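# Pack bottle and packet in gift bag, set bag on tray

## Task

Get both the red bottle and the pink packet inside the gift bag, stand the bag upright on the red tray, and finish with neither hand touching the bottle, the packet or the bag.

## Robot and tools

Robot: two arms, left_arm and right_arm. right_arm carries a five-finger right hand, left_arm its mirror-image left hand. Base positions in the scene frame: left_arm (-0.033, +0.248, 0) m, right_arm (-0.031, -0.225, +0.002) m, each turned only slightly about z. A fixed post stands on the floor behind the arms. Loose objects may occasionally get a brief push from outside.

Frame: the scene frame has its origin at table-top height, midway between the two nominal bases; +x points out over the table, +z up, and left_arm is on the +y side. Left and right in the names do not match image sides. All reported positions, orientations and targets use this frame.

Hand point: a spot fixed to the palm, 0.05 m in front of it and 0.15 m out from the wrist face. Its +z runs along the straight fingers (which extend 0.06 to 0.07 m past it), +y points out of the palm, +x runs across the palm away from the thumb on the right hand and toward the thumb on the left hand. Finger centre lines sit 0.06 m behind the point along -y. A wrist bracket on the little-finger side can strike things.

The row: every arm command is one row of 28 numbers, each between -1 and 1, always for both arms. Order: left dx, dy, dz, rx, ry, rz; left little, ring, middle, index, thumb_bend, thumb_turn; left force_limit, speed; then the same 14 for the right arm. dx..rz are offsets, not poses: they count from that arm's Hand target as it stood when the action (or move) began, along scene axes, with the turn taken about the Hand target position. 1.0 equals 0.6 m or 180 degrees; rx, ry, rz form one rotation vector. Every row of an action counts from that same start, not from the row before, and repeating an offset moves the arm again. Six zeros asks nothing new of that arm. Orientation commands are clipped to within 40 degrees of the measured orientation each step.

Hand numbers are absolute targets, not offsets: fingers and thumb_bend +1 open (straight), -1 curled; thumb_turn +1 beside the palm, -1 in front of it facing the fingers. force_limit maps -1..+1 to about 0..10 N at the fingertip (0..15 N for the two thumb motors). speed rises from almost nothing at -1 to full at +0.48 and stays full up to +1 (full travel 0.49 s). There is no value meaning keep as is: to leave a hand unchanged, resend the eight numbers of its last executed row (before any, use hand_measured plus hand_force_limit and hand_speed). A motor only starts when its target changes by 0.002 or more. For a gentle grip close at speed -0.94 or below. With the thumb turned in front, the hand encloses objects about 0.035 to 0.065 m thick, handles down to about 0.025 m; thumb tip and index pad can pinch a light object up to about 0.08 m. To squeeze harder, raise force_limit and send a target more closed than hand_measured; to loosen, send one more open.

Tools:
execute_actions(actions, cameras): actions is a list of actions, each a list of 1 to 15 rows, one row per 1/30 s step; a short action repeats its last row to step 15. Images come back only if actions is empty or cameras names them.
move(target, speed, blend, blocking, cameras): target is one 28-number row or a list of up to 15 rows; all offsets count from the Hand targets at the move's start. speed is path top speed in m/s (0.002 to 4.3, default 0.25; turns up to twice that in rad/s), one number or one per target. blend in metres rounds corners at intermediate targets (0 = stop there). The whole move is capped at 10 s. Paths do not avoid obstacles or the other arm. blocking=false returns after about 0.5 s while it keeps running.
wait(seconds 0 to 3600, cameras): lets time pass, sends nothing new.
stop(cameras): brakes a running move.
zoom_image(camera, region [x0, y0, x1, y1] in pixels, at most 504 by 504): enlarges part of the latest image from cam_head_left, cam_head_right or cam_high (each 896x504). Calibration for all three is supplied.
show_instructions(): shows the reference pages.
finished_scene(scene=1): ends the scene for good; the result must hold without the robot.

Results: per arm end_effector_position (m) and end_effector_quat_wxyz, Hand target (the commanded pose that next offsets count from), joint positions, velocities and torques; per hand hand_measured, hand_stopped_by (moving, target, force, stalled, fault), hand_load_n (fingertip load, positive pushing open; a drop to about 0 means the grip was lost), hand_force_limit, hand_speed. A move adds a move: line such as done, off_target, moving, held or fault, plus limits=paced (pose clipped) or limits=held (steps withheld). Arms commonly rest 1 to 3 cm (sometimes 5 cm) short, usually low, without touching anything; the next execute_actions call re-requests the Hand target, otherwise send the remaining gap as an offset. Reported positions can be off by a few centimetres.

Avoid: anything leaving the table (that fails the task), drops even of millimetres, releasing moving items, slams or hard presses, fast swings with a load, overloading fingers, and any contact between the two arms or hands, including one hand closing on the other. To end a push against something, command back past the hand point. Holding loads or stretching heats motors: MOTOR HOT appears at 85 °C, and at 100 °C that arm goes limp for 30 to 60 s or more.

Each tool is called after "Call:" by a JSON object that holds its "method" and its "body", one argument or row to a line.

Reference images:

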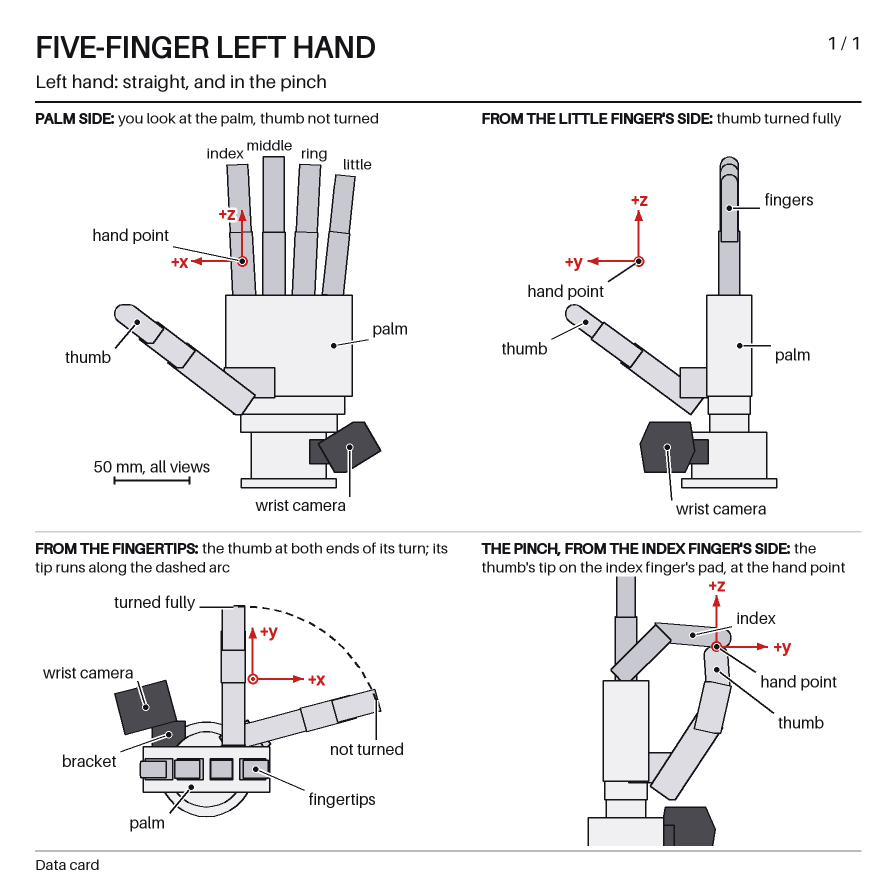

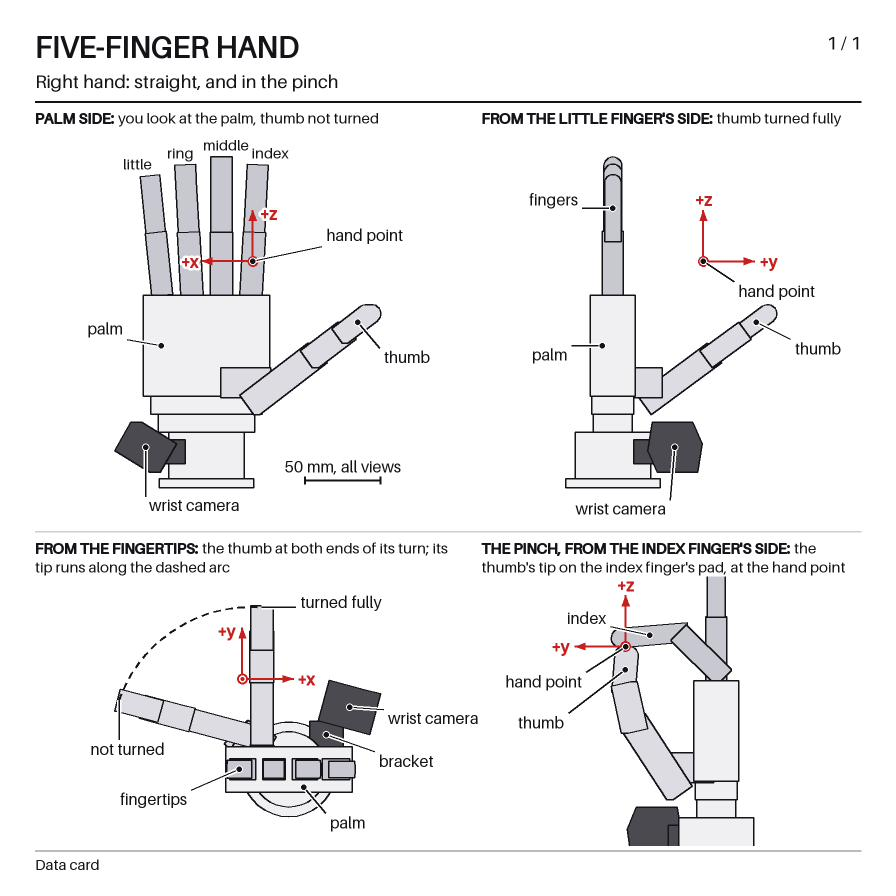

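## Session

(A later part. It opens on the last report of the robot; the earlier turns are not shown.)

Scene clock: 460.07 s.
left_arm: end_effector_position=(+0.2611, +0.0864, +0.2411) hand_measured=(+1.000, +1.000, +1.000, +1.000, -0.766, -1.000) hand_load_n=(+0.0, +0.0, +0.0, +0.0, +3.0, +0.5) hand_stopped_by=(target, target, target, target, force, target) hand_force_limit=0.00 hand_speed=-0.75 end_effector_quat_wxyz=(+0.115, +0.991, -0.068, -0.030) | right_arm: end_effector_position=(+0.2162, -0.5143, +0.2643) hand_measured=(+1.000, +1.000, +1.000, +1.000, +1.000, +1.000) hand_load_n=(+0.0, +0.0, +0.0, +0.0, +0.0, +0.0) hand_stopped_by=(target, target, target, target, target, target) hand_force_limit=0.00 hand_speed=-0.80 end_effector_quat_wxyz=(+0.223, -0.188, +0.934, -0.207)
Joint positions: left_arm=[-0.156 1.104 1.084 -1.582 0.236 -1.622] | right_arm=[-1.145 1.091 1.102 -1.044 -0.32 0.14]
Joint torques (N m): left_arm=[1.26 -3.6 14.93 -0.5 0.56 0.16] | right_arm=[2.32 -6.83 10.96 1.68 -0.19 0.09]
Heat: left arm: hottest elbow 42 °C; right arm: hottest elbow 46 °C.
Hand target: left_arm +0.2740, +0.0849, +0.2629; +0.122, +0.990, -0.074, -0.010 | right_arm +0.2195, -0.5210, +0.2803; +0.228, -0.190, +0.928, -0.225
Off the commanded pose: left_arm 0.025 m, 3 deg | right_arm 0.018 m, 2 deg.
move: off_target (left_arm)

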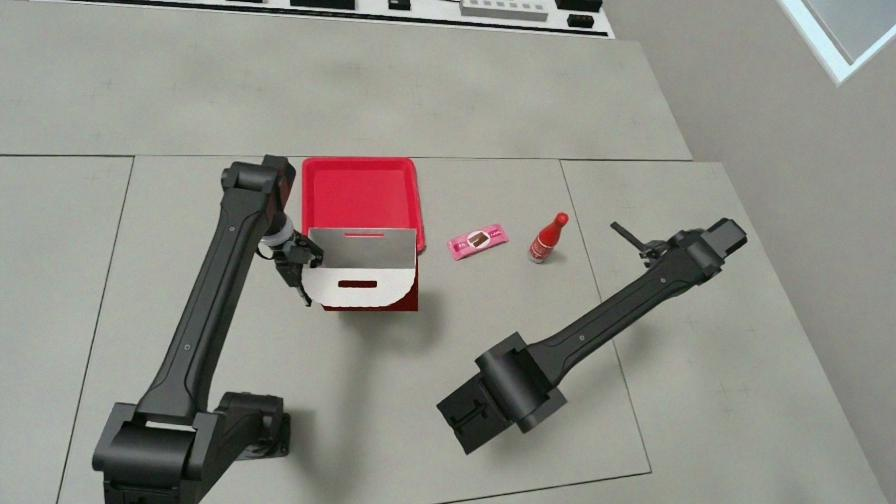

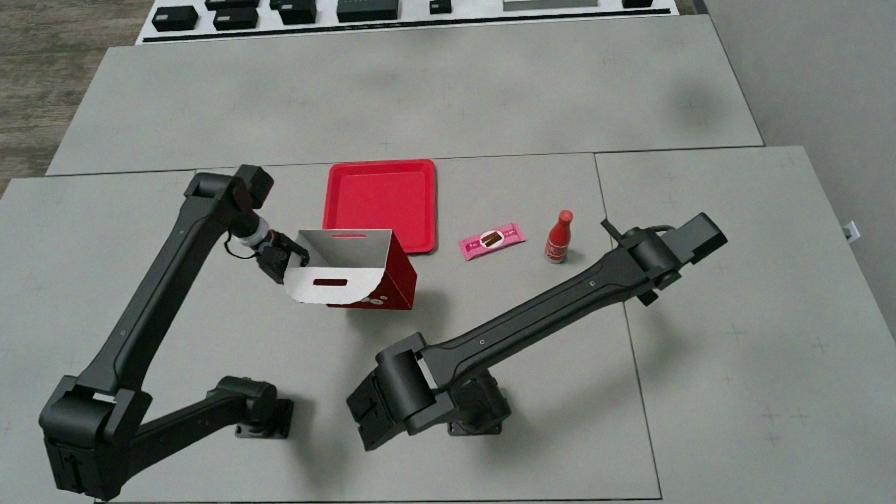

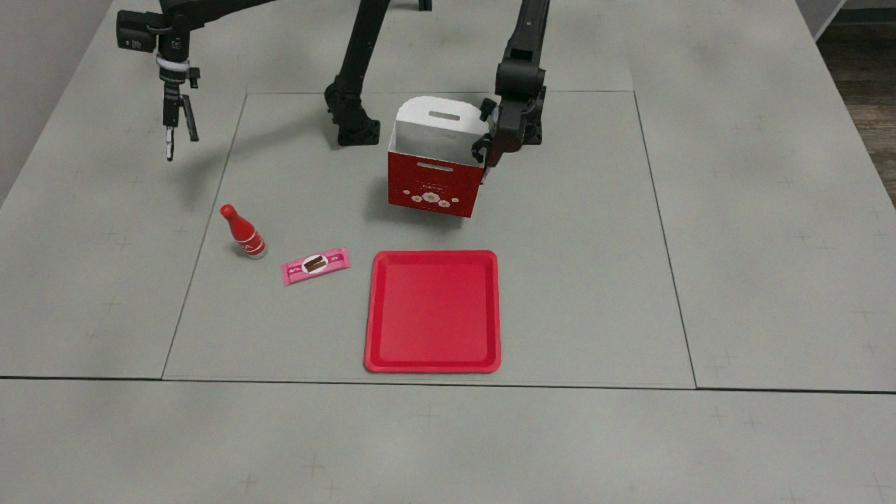

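Call:
{"method": "move", "body": {
  "target": [0.498,-0.042,0.025, 0.041,-0.0183,-0.1719, 1,1,1,1,-1,-1,0.0,-0.75, 0,0,0,0,0,0, 1,1,1,1,1,1,0,-0.8],
  "cameras": ["cam_head_left","cam_high","cam_head_right"],
  "speed": 0.1
}}

Call:
{"method": "zoom_image", "body": {
  "camera": "cam_high",
  "region": [340, 100, 600, 400]
}}

Scene clock: 498.90 s.
left_arm: end_effector_position=(+0.5623, +0.0564, +0.2617) hand_measured=(+1.000, +1.000, +1.000, +1.000, -0.766, -1.000) hand_load_n=(+0.0, +0.0, +0.0, +0.0, +2.5, +0.0) hand_stopped_by=(target, target, target, target, force, target) hand_force_limit=0.00 hand_speed=-0.75 end_effector_quat_wxyz=(+0.051, +0.944, -0.323, +0.040) | right_arm: end_effector_position=(+0.2162, -0.5143, +0.2643) hand_measured=(+1.000, +1.000, +1.000, +1.000, +1.000, +1.000) hand_load_n=(+0.0, +0.0, +0.0, +0.0, +0.0, +0.0) hand_stopped_by=(target, target, target, target, target, target) hand_force_limit=0.00 hand_speed=-0.80 end_effector_quat_wxyz=(+0.223, -0.188, +0.934, -0.207)
Joint positions: left_arm=[-0.132 1.958 2.13 -1.679 0.113 -1.083] | right_arm=[-1.145 1.091 1.102 -1.044 -0.32 0.14]
Joint torques (N m): left_arm=[1.44 -15.21 14.9 -0.36 0.18 0.12] | right_arm=[2.43 -6.77 10.97 1.72 -0.17 0.09]
Heat: left arm: hottest elbow 42 °C; right arm: hottest elbow 47 °C.
Hand target: left_arm +0.5728, +0.0597, +0.2778; +0.049, +0.940, -0.338, -0.018 | right_arm +0.2195, -0.5210, +0.2803; +0.228, -0.190, +0.928, -0.225
Off the commanded pose: left_arm 0.020 m, 7 deg | right_arm 0.018 m, 2 deg.
joint sent to its limit (left arm) — joint 4 (wrist pitch), lower limit. The joint targets are off in orientation, not in position.
move: off_target (left_arm)

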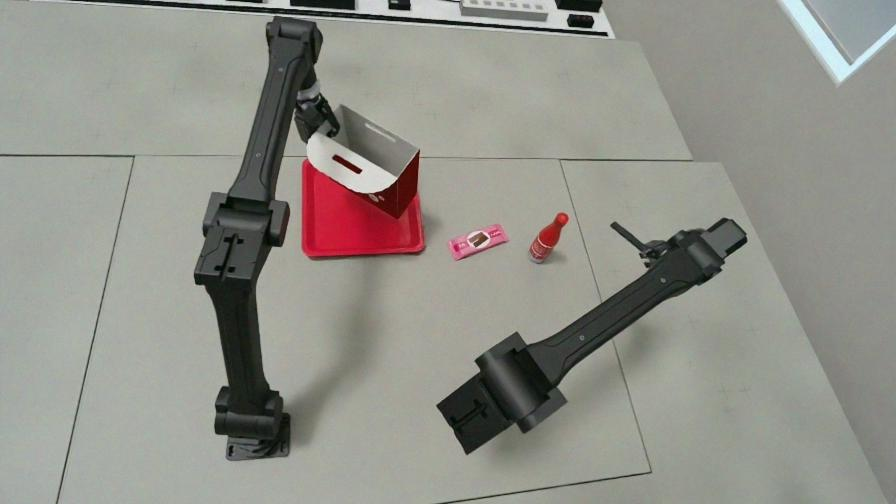

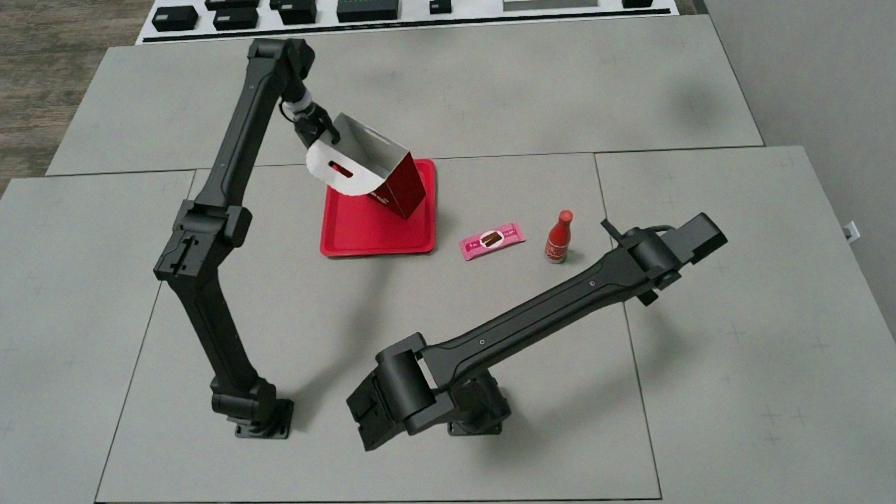

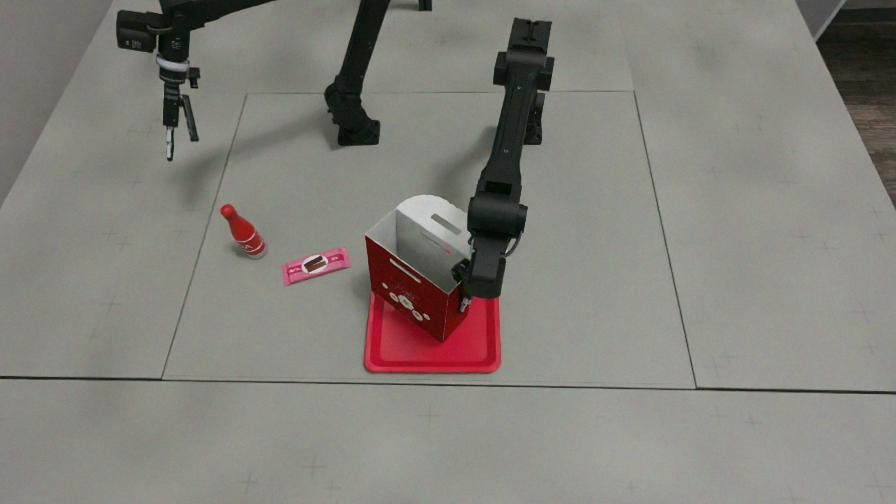

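Scaled by 1.680 from the camera's image (finer frame: 1280x720).

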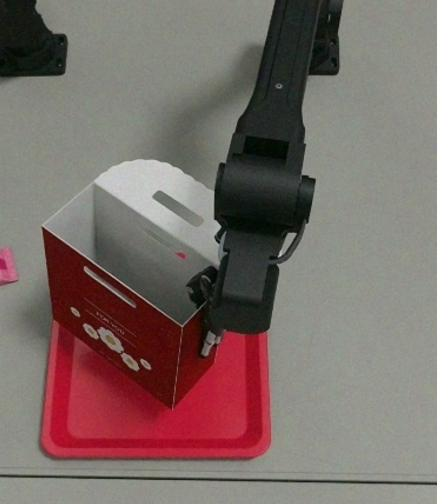

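Call:
{"method": "move", "body": {
  "target": [0.01,0.012,-0.09, -0.012,0.009,0, 1,1,1,1,-1,-1,0.0,-0.75, 0,0,0,0,0,0, 1,1,1,1,1,1,0,-0.8],
  "cameras": ["cam_head_left","cam_high","cam_head_right"],
  "speed": 0.06
}}

Call:
{"method": "zoom_image", "body": {
  "camera": "cam_high",
  "region": [340, 180, 540, 400]
}}

Call:
{"method": "zoom_image", "body": {
  "camera": "cam_head_left",
  "region": [280, 80, 450, 270]
}}

Scene clock: 554.00 s.
left_arm: end_effector_position=(+0.5718, +0.0638, +0.2151) hand_measured=(+1.000, +1.000, +1.000, +1.000, -0.766, -1.000) hand_load_n=(+0.0, +0.0, +0.0, +0.0, +3.0, +0.0) hand_stopped_by=(target, target, target, target, force, target) hand_force_limit=0.00 hand_speed=-0.75 end_effector_quat_wxyz=(+0.068, +0.942, -0.328, +0.004) | right_arm: end_effector_position=(+0.2162, -0.5143, +0.2643) hand_measured=(+1.000, +1.000, +1.000, +1.000, +1.000, +1.000) hand_load_n=(+0.5, +0.0, +0.0, +0.0, +0.0, +0.0) hand_stopped_by=(target, target, target, target, target, target) hand_force_limit=0.00 hand_speed=-0.80 end_effector_quat_wxyz=(+0.223, -0.188, +0.934, -0.207)
Joint positions: left_arm=[-0.112 2.039 2.13 -1.679 0.135 -1.048] | right_arm=[-1.145 1.091 1.102 -1.044 -0.32 0.14]
Joint torques (N m): left_arm=[1.26 -15.91 13.11 -0.54 0.44 0.15] | right_arm=[2.37 -6.83 11.02 1.66 -0.19 0.09]
Heat: left arm: hottest elbow 50 °C; right arm: hottest elbow 47 °C.
Hand target: left_arm +0.5788, +0.0671, +0.2239; +0.072, +0.938, -0.337, -0.025 | right_arm +0.2195, -0.5210, +0.2803; +0.228, -0.190, +0.928, -0.225
Off the commanded pose: left_arm 0.012 m, 4 deg | right_arm 0.018 m, 2 deg.
joint sent to its limit (left arm) — joint 4 (wrist pitch), lower limit. The joint targets are off in orientation, not in position.
move: off_target (left_arm)

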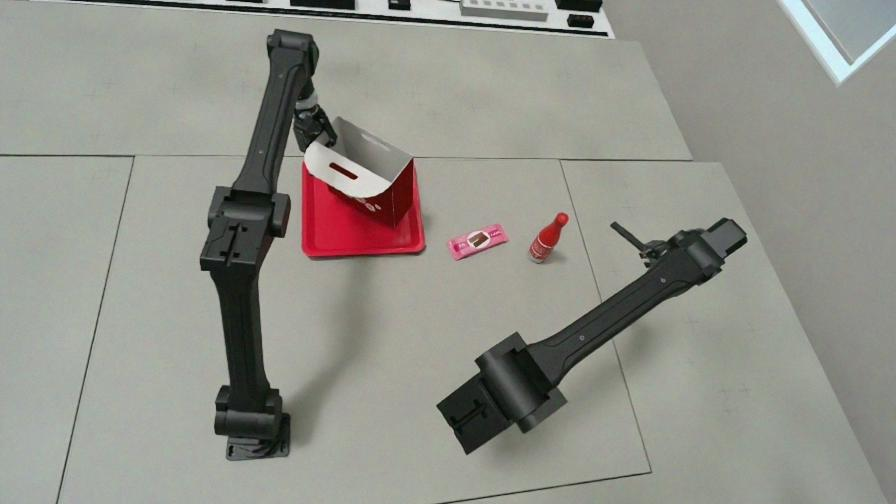

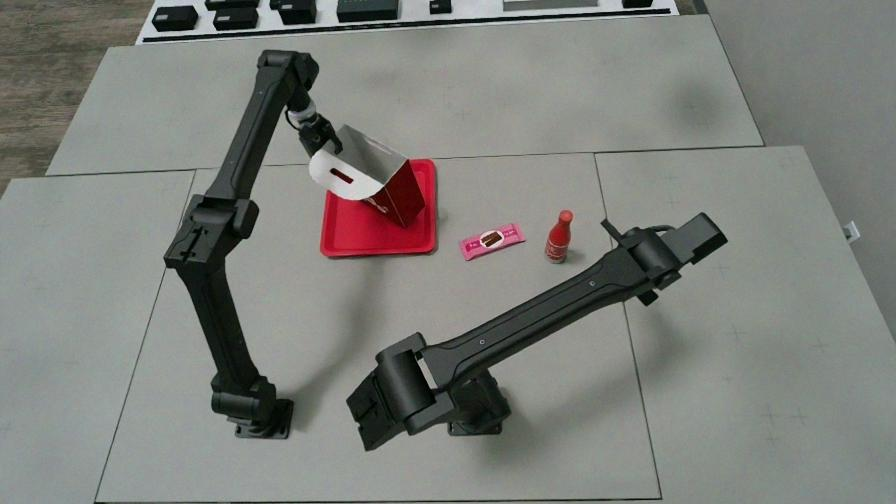

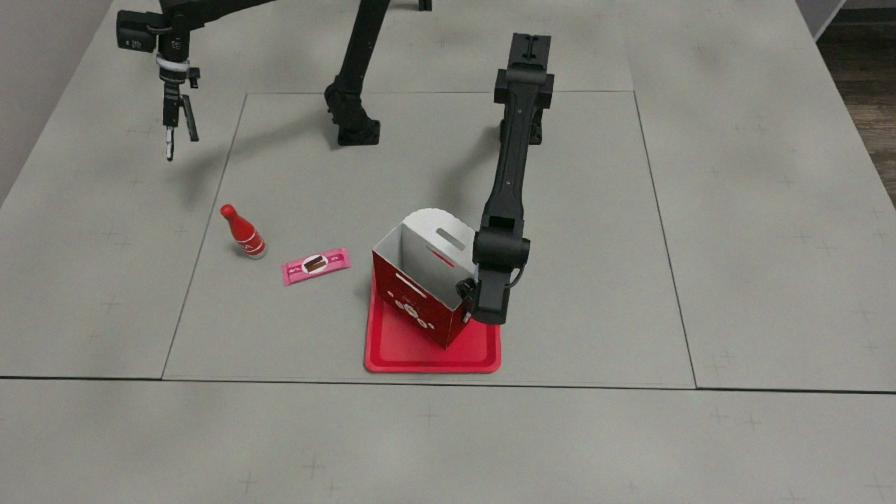

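Scaled by 2.291 from the camera's image (finer frame: 1280x720).

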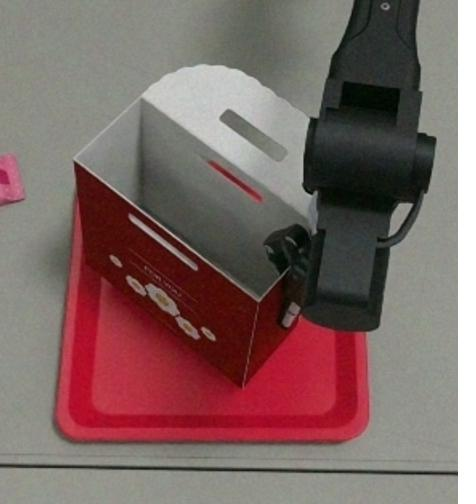

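Scaled by 2.653 from the camera's image (finer frame: 1280x720).

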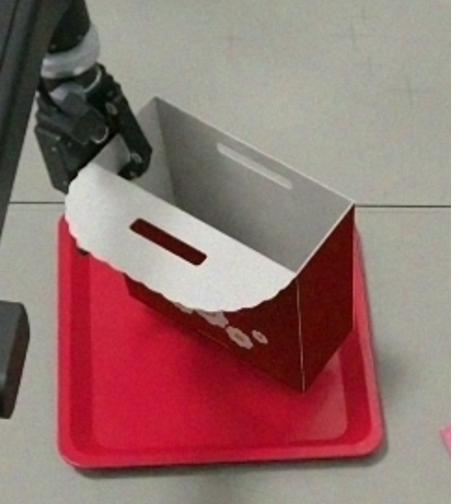

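Call:
{"method": "move", "body": {
  "target": [-0.015,0,-0.067, 0,0,0, 1,1,1,1,-1,-1,0.0,-0.75, 0,0,0,0,0,0, 1,1,1,1,1,1,0,-0.8],
  "cameras": ["cam_head_left","cam_high"],
  "speed": 0.04
}}

Call:
{"method": "zoom_image", "body": {
  "camera": "cam_high",
  "region": [340, 180, 540, 400]
}}

Call:
{"method": "zoom_image", "body": {
  "camera": "cam_head_left",
  "region": [280, 80, 450, 270]
}}

Scene clock: 576.73 s.
left_arm: end_effector_position=(+0.5735, +0.0646, +0.1943) hand_measured=(+1.000, +1.000, +1.000, +1.000, -0.766, -1.000) hand_load_n=(+0.0, +0.0, +0.5, +0.0, +3.0, +0.5) hand_stopped_by=(target, target, target, target, force, target) hand_force_limit=0.00 hand_speed=-0.75 end_effector_quat_wxyz=(+0.068, +0.940, -0.333, -0.012) | right_arm: end_effector_position=(+0.2162, -0.5143, +0.2643) hand_measured=(+1.000, +1.000, +1.000, +1.000, +1.000, +1.000) hand_load_n=(+0.0, +0.0, +0.0, +0.0, +0.0, +0.0) hand_stopped_by=(target, target, target, target, target, target) hand_force_limit=0.00 hand_speed=-0.80 end_effector_quat_wxyz=(+0.223, -0.188, +0.934, -0.207)
Joint positions: left_arm=[-0.112 2.072 2.13 -1.679 0.129 -1.035] | right_arm=[-1.145 1.091 1.102 -1.044 -0.32 0.14]
Joint torques (N m): left_arm=[1.03 -15.85 8.73 -0.35 0.22 0.13] | right_arm=[2.43 -6.83 10.97 1.7 -0.18 0.09]
Heat: left arm: hottest elbow 49 °C; right arm: hottest elbow 47 °C.
Hand target: left_arm +0.5698, +0.0671, +0.1836; +0.072, +0.938, -0.337, -0.025 | right_arm +0.2195, -0.5210, +0.2803; +0.228, -0.190, +0.928, -0.225
Off the commanded pose: left_arm 0.012 m, 2 deg | right_arm 0.018 m, 2 deg.
move: off_target (left_arm)

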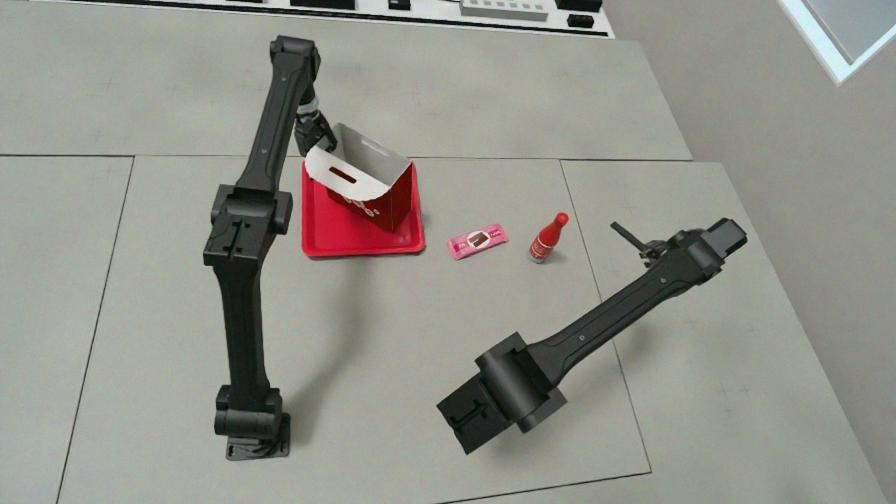

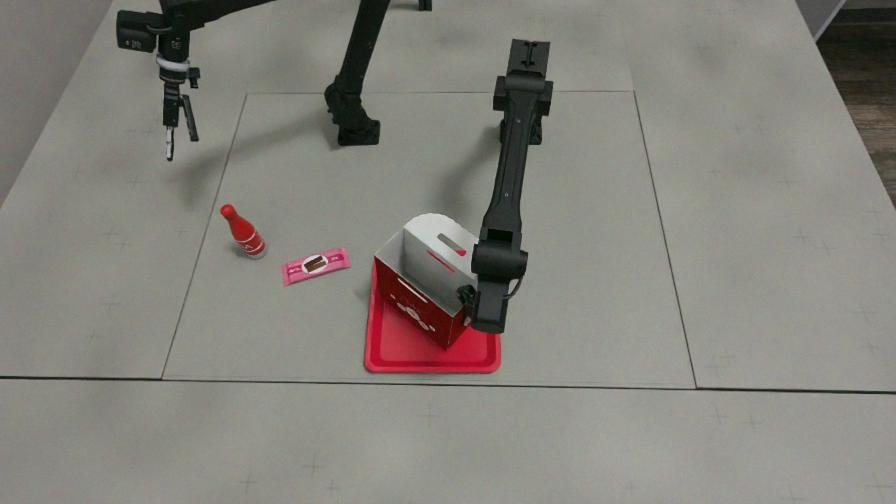

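Scaled by 2.291 from the camera's image (finer frame: 1280x720).

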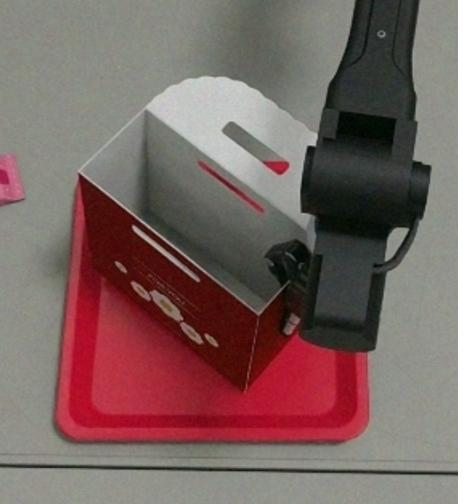

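Scaled by 2.653 from the camera's image (finer frame: 1280x720).

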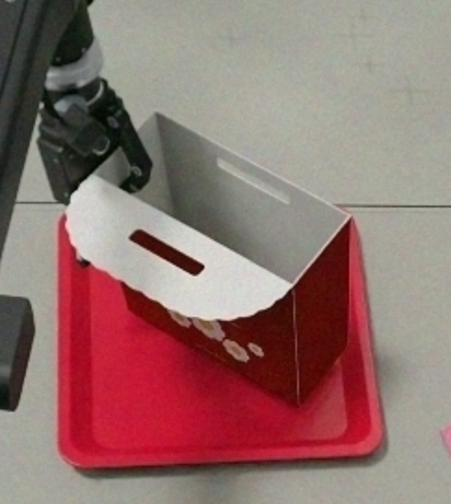

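Call:
{"method": "move", "body": {
  "target": [
    [-0.008,0.0,0.05, 0,0,0, 1,1,1,1,-1,-1,0.0,-0.75, 0,0,0,0,0,0, 1,1,1,1,1,1,0,-0.8],
    [-0.012,0.02,0.05, 0.018,-0.013,0, 1,1,1,1,-1,-1,0.0,-0.75, 0,0,0,0,0,0, 1,1,1,1,1,1,0,-0.8]
  ],
  "cameras": ["cam_head_left","cam_high"],
  "speed": 0.04
}}

Call:
{"method": "zoom_image", "body": {
  "camera": "cam_high",
  "region": [340, 180, 540, 400]
}}

Call:
{"method": "zoom_image", "body": {
  "camera": "cam_head_left",
  "region": [280, 80, 450, 270]
}}

Scene clock: 614.20 s.
left_arm: end_effector_position=(+0.5683, +0.0765, +0.2066) hand_measured=(+1.000, +1.000, +1.000, +1.000, -0.766, -1.000) hand_load_n=(+0.0, +0.0, +0.0, +0.0, +3.0, +0.0) hand_stopped_by=(target, target, target, target, force, target) hand_force_limit=0.00 hand_speed=-0.75 end_effector_quat_wxyz=(+0.037, +0.942, -0.335, -0.007) | right_arm: end_effector_position=(+0.2162, -0.5143, +0.2643) hand_measured=(+1.000, +1.000, +1.000, +1.000, +1.000, +1.000) hand_load_n=(+0.0, +0.0, +0.0, +0.0, +0.0, +0.0) hand_stopped_by=(target, target, target, target, target, target) hand_force_limit=0.00 hand_speed=-0.80 end_effector_quat_wxyz=(+0.223, -0.188, +0.934, -0.207)
Joint positions: left_arm=[-0.112 2.033 2.113 -1.679 0.07 -1.035] | right_arm=[-1.145 1.091 1.102 -1.044 -0.32 0.14]
Joint torques (N m): left_arm=[1.32 -17.49 8.96 -0.51 0.15 0.07] | right_arm=[2.49 -6.77 10.96 1.69 -0.18 0.08]
Heat: left arm: hottest elbow 44 °C; right arm: hottest elbow 48 °C.
Hand target: left_arm +0.5627, +0.0791, +0.2136; +0.038, +0.940, -0.338, -0.015 | right_arm +0.2195, -0.5210, +0.2803; +0.228, -0.190, +0.928, -0.225
Off the commanded pose: left_arm 0.009 m, 1 deg | right_arm 0.018 m, 2 deg.
joint sent to its limit (left arm) — joint 4 (wrist pitch), lower limit. The joint targets still meet the commanded pose.
move: done

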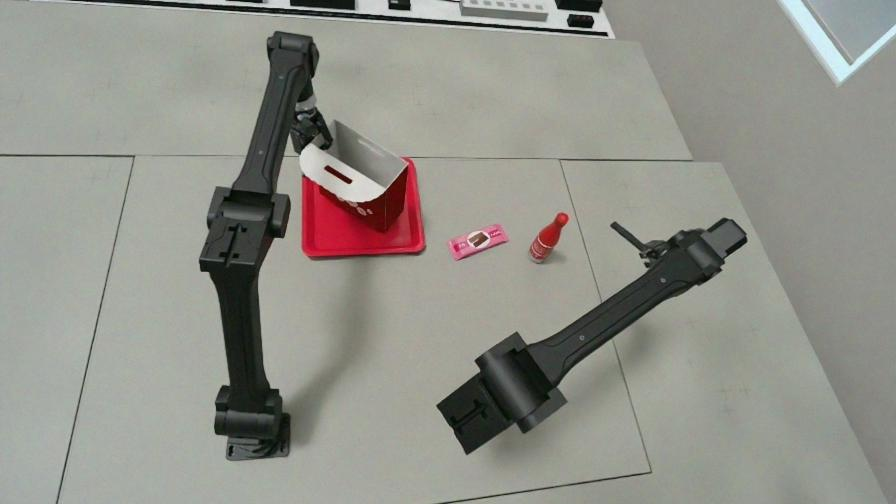

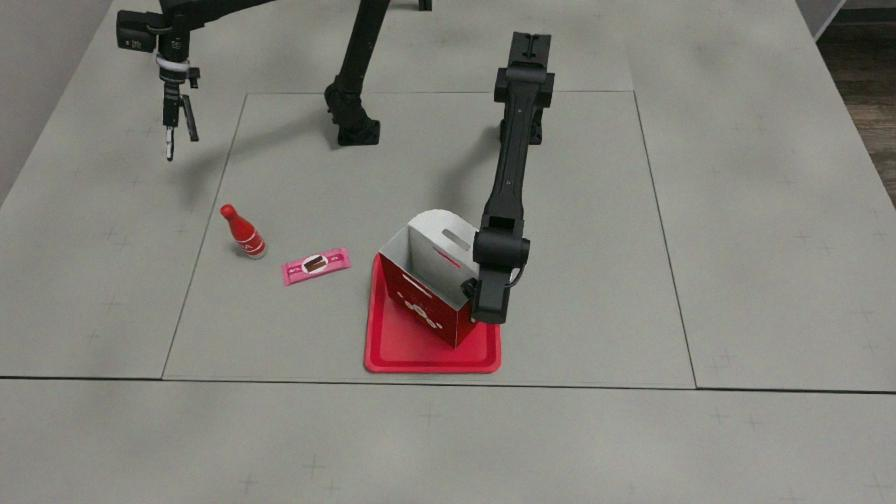

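Scaled by 2.291 from the camera's image (finer frame: 1280x720).

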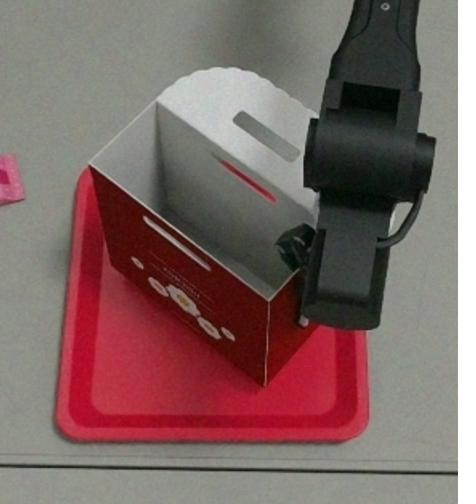

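Scaled by 2.653 from the camera's image (finer frame: 1280x720).

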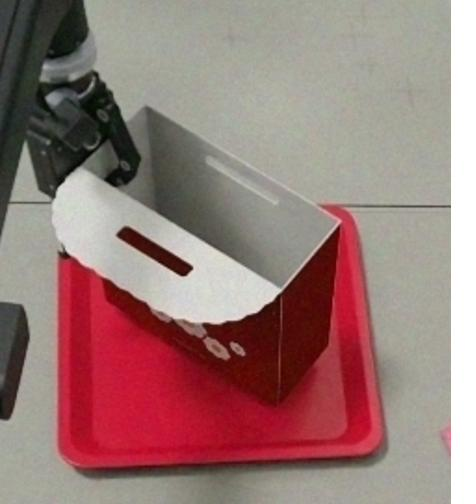

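Call:
{"method": "move", "body": {
  "target": [-0.015,0.0,-0.045, 0,0,0, 1,1,1,1,-1,-1,0.0,-0.75, 0,0,0,0,0,0, 1,1,1,1,1,1,0,-0.8],
  "cameras": ["cam_head_left","cam_high"],
  "speed": 0.04
}}

Call:
{"method": "zoom_image", "body": {
  "camera": "cam_high",
  "region": [340, 180, 540, 400]
}}

Call:
{"method": "zoom_image", "body": {
  "camera": "cam_head_left",
  "region": [280, 80, 450, 270]
}}

Scene clock: 631.47 s.
left_arm: end_effector_position=(+0.5560, +0.0788, +0.1863) hand_measured=(+1.000, +1.000, +1.000, +1.000, -0.766, -1.000) hand_load_n=(+0.0, +0.0, +0.5, +0.0, +2.5, +0.5) hand_stopped_by=(target, target, target, target, force, target) hand_force_limit=0.00 hand_speed=-0.75 end_effector_quat_wxyz=(+0.038, +0.942, -0.334, -0.018) | right_arm: end_effector_position=(+0.2162, -0.5143, +0.2643) hand_measured=(+1.000, +1.000, +1.000, +1.000, +1.000, +1.000) hand_load_n=(+0.0, +0.0, +0.0, +0.0, +0.0, +0.0) hand_stopped_by=(target, target, target, target, target, target) hand_force_limit=0.00 hand_speed=-0.80 end_effector_quat_wxyz=(+0.223, -0.188, +0.934, -0.207)
Joint positions: left_arm=[-0.112 2.007 2.017 -1.63 0.068 -1.035] | right_arm=[-1.145 1.091 1.102 -1.044 -0.32 0.14]
Joint torques (N m): left_arm=[0.91 -16.73 8.64 0.05 0.12 0.08] | right_arm=[2.43 -6.89 10.97 1.7 -0.18 0.09]
Heat: left arm: hottest elbow 42 °C; right arm: hottest elbow 48 °C.
Hand target: left_arm +0.5536, +0.0791, +0.1866; +0.038, +0.940, -0.338, -0.015 | right_arm +0.2195, -0.5210, +0.2803; +0.228, -0.190, +0.928, -0.225
Off the commanded pose: left_arm 0.002 m, 1 deg | right_arm 0.018 m, 2 deg.
move: done

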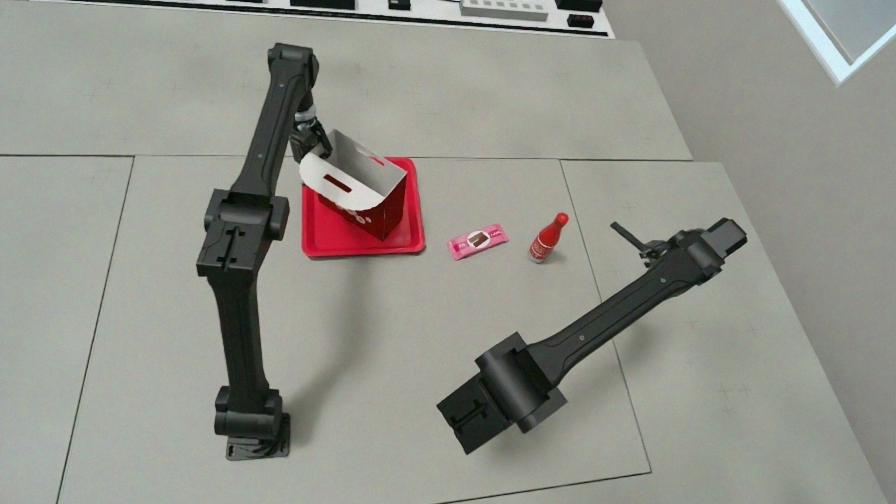

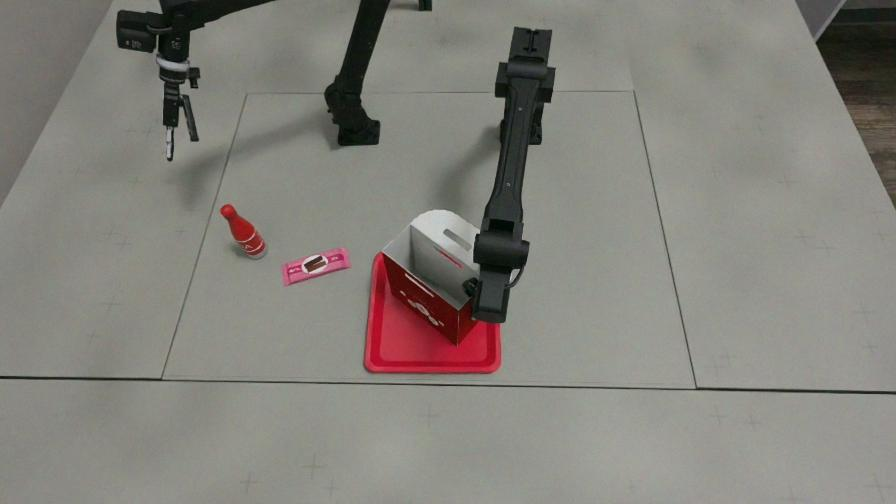

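Scaled by 2.291 from the camera's image (finer frame: 1280x720).

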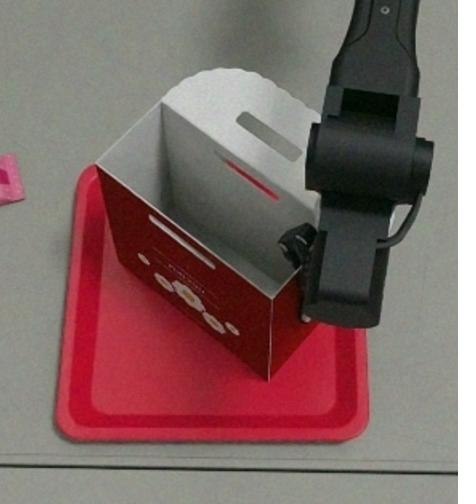

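Scaled by 2.653 from the camera's image (finer frame: 1280x720).

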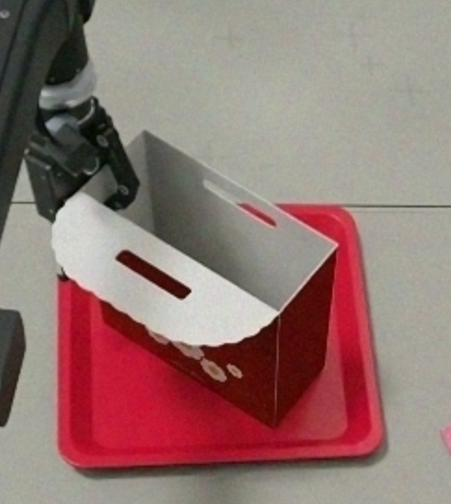

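Call:
{"method": "move", "body": {
  "target": [
    [0,0,0, 0,0,0, 1,1,1,1,1,-1,0.0,-0.75, 0,0,0,0,0,0, 1,1,1,1,1,1,0,-0.8]
  ],
  "cameras": ["cam_head_left","cam_high"],
  "speed": 0.04
}}

Scene clock: 646.17 s.
left_arm: end_effector_position=(+0.5557, +0.0789, +0.1861) hand_measured=(+1.000, +1.000, +1.000, +1.000, +0.982, -1.000) hand_load_n=(+0.0, +0.0, -0.5, +0.0, +0.0, +0.0) hand_stopped_by=(target, target, target, target, moving, target) hand_force_limit=0.00 hand_speed=-0.75 end_effector_quat_wxyz=(+0.038, +0.942, -0.334, -0.018) | right_arm: end_effector_position=(+0.2162, -0.5143, +0.2643) hand_measured=(+1.000, +1.000, +1.000, +1.000, +1.000, +1.000) hand_load_n=(+0.0, +0.0, +0.0, +0.0, +0.0, +0.0) hand_stopped_by=(target, target, target, target, target, target) hand_force_limit=0.00 hand_speed=-0.80 end_effector_quat_wxyz=(+0.223, -0.188, +0.934, -0.207)
Joint positions: left_arm=[-0.112 2.006 2.016 -1.63 0.068 -1.035] | right_arm=[-1.145 1.091 1.102 -1.044 -0.32 0.14]
Joint torques (N m): left_arm=[0.85 -16.56 8.64 0.09 0.16 0.06] | right_arm=[2.43 -6.89 10.96 1.69 -0.18 0.1]
Heat: left arm: hottest elbow 41 °C; right arm: hottest elbow 48 °C.
Hand target: left_arm +0.5536, +0.0791, +0.1866; +0.038, +0.940, -0.338, -0.016 | right_arm +0.2195, -0.5210, +0.2803; +0.228, -0.190, +0.928, -0.225
Off the commanded pose: left_arm 0.002 m, 1 deg | right_arm 0.018 m, 2 deg.
move: moving (left_arm; no rest 5 s after the move's start)

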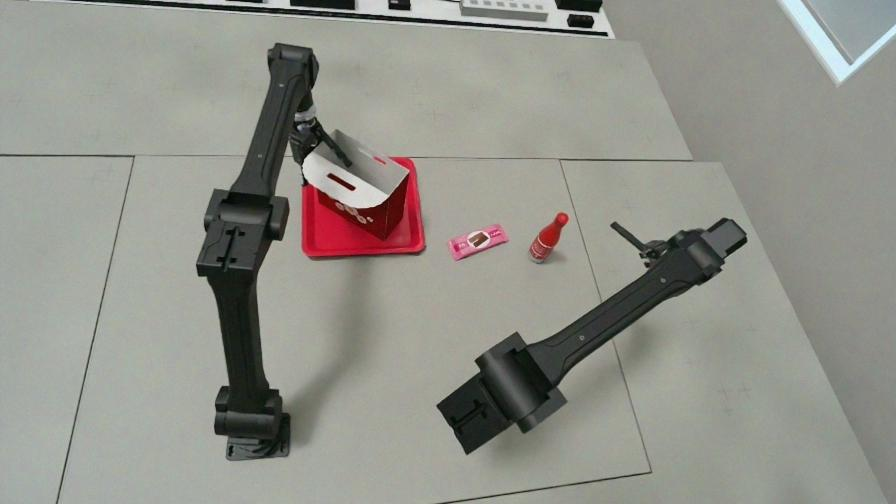

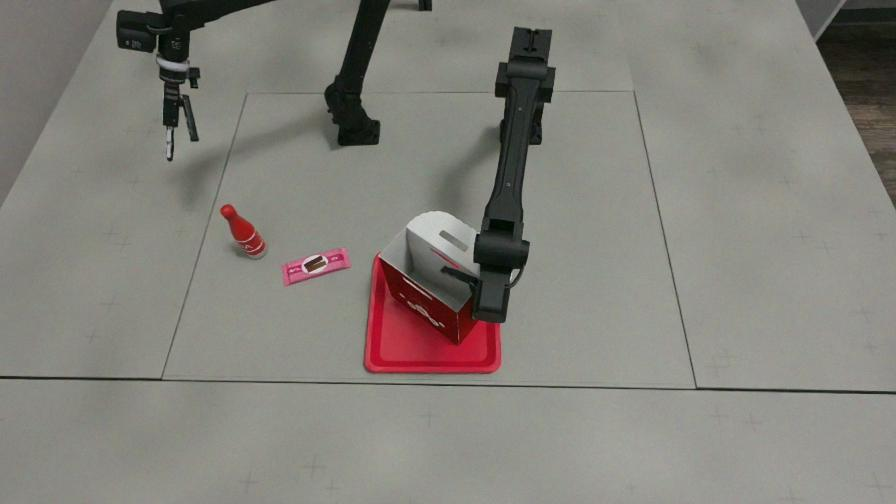

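Call:
{"method": "move", "body": {
  "target": [
    [0.02,0.027,0.02,0,0,0, 1,1,1,1,1,-1,0.0,-0.75, 0.05,0.03,0.003,-0.0415,-0.0208,0.0473, 1,1,0.5,0.5,0.5,-1,0,0],
    [0.05,0.075,0.217,0,0,0, 1,1,1,1,1,-1,0.0,-0.75, 0.1475,0.087,0.0097,-0.1247,-0.0625,0.142, 1,1,0.5,0.5,0.5,-1,0,0],
    [-0.167,0.467,0.3,0,0,0, 1,1,1,1,1,-1,0.0,-0.75, 0.2458,0.145,0.0162,-0.2078,-0.1041,0.2367, 1,1,0.5,0.5,0.5,-1,0,0]
  ],
  "cameras": ["cam_head_left","cam_head_right","cam_high"],
  "speed": [0.06,0.15,0.25],
  "blend": 0.01
}}

Call:
{"method": "zoom_image", "body": {
  "camera": "cam_high",
  "region": [150, 140, 350, 320]
}}

Call:
{"method": "zoom_image", "body": {
  "camera": "cam_head_left",
  "region": [440, 160, 640, 320]
}}

Call:
{"method": "zoom_image", "body": {
  "camera": "cam_head_right",
  "region": [440, 160, 640, 320]
}}

Scene clock: 722.37 s.
left_arm: end_effector_position=(+0.4573, +0.3635, +0.3706) hand_measured=(+1.000, +1.000, +1.000, +1.000, +1.000, -1.000) hand_load_n=(+0.0, +0.0, +0.0, +0.0, +0.0, +0.0) hand_stopped_by=(target, target, target, target, target, target) hand_force_limit=0.00 hand_speed=-0.75 end_effector_quat_wxyz=(-0.042, +0.941, -0.313, +0.118) | right_arm: end_effector_position=(+0.3622, -0.4354, +0.2878) hand_measured=(+1.000, +1.000, +0.500, +0.500, +0.500, -1.000) hand_load_n=(+0.0, +0.0, +0.0, +0.0, +0.0, +0.0) hand_stopped_by=(target, target, target, target, target, target) hand_force_limit=0.00 hand_speed=0.00 end_effector_quat_wxyz=(+0.361, -0.524, +0.643, -0.427)
Joint positions: left_arm=[0.416 1.628 1.973 -1.68 0.087 -0.56] | right_arm=[-0.762 0.982 0.884 -0.346 -0.51 -0.209]
Joint torques (N m): left_arm=[0.09 -11.4 8.83 -0.13 -0.01 0.13] | right_arm=[3.49 -4.89 9.33 2.63 -0.24 -0.04]
Heat: left arm: hottest elbow 39 °C; right arm: hottest elbow 48 °C.
Hand target: left_arm +0.4533, +0.3593, +0.3666; +0.038, +0.940, -0.338, -0.016 | right_arm +0.3670, -0.4340, +0.2901; +0.363, -0.531, +0.632, -0.433
Off the commanded pose: left_arm 0.007 m, 18 deg | right_arm 0.005 m, 2 deg.
joint sent to its limit (left arm) — joint 4 (wrist pitch), lower limit. The joint targets are off in orientation, not in position.
move: off_target (left_arm)

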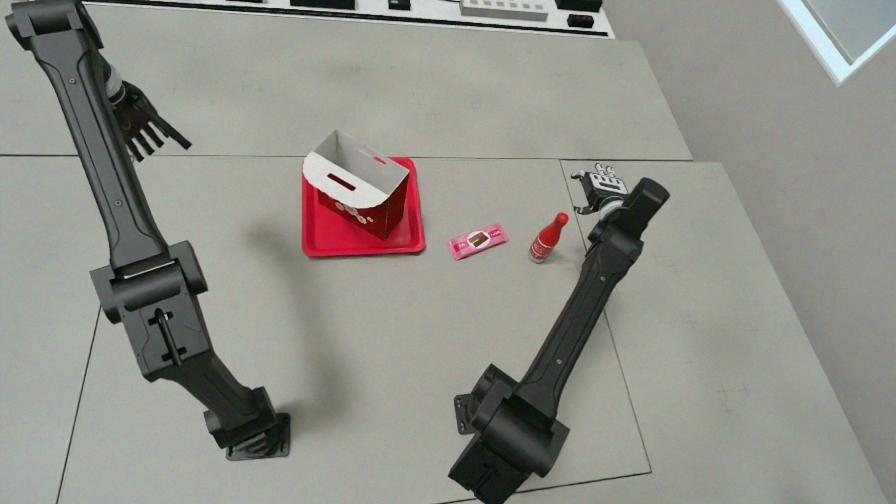

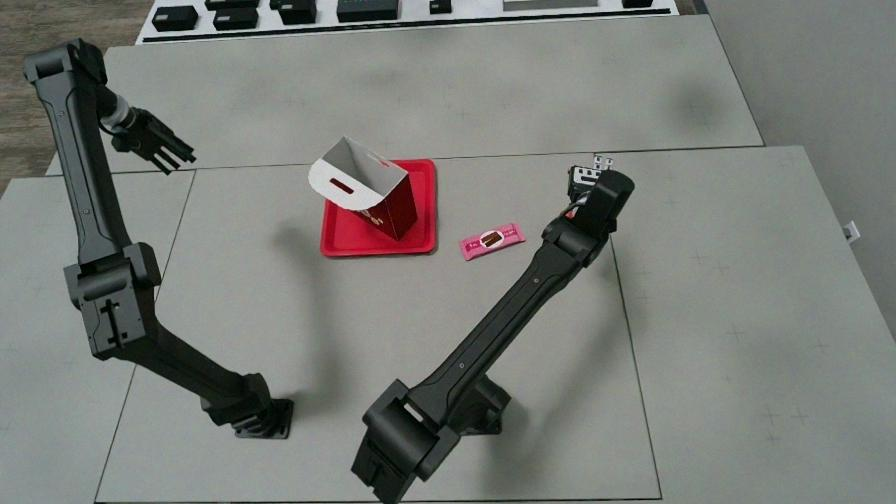

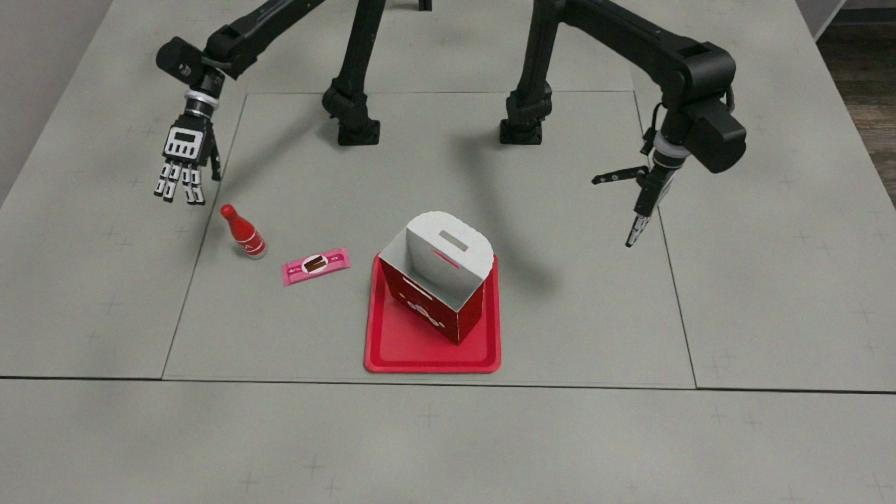

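Scaled by 2.520 from the camera's image (finer frame: 1280x720).

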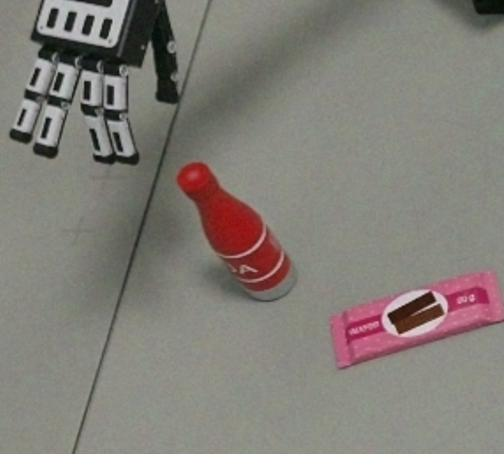

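Scaled by 2.520 from the camera's image (finer frame: 1280x720).

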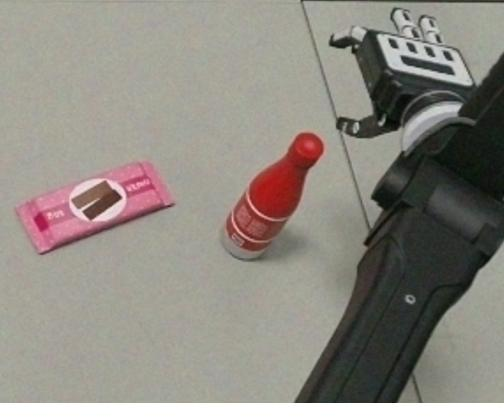

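Scaled by 2.520 from the camera's image (finer frame: 1280x720).

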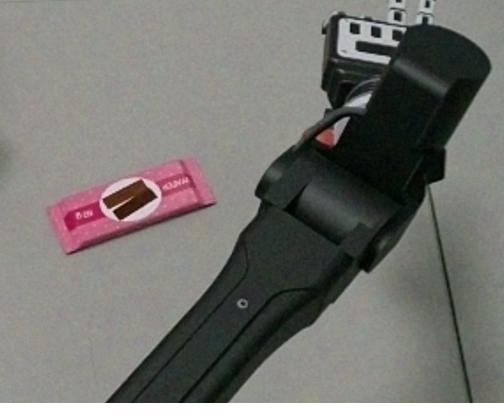

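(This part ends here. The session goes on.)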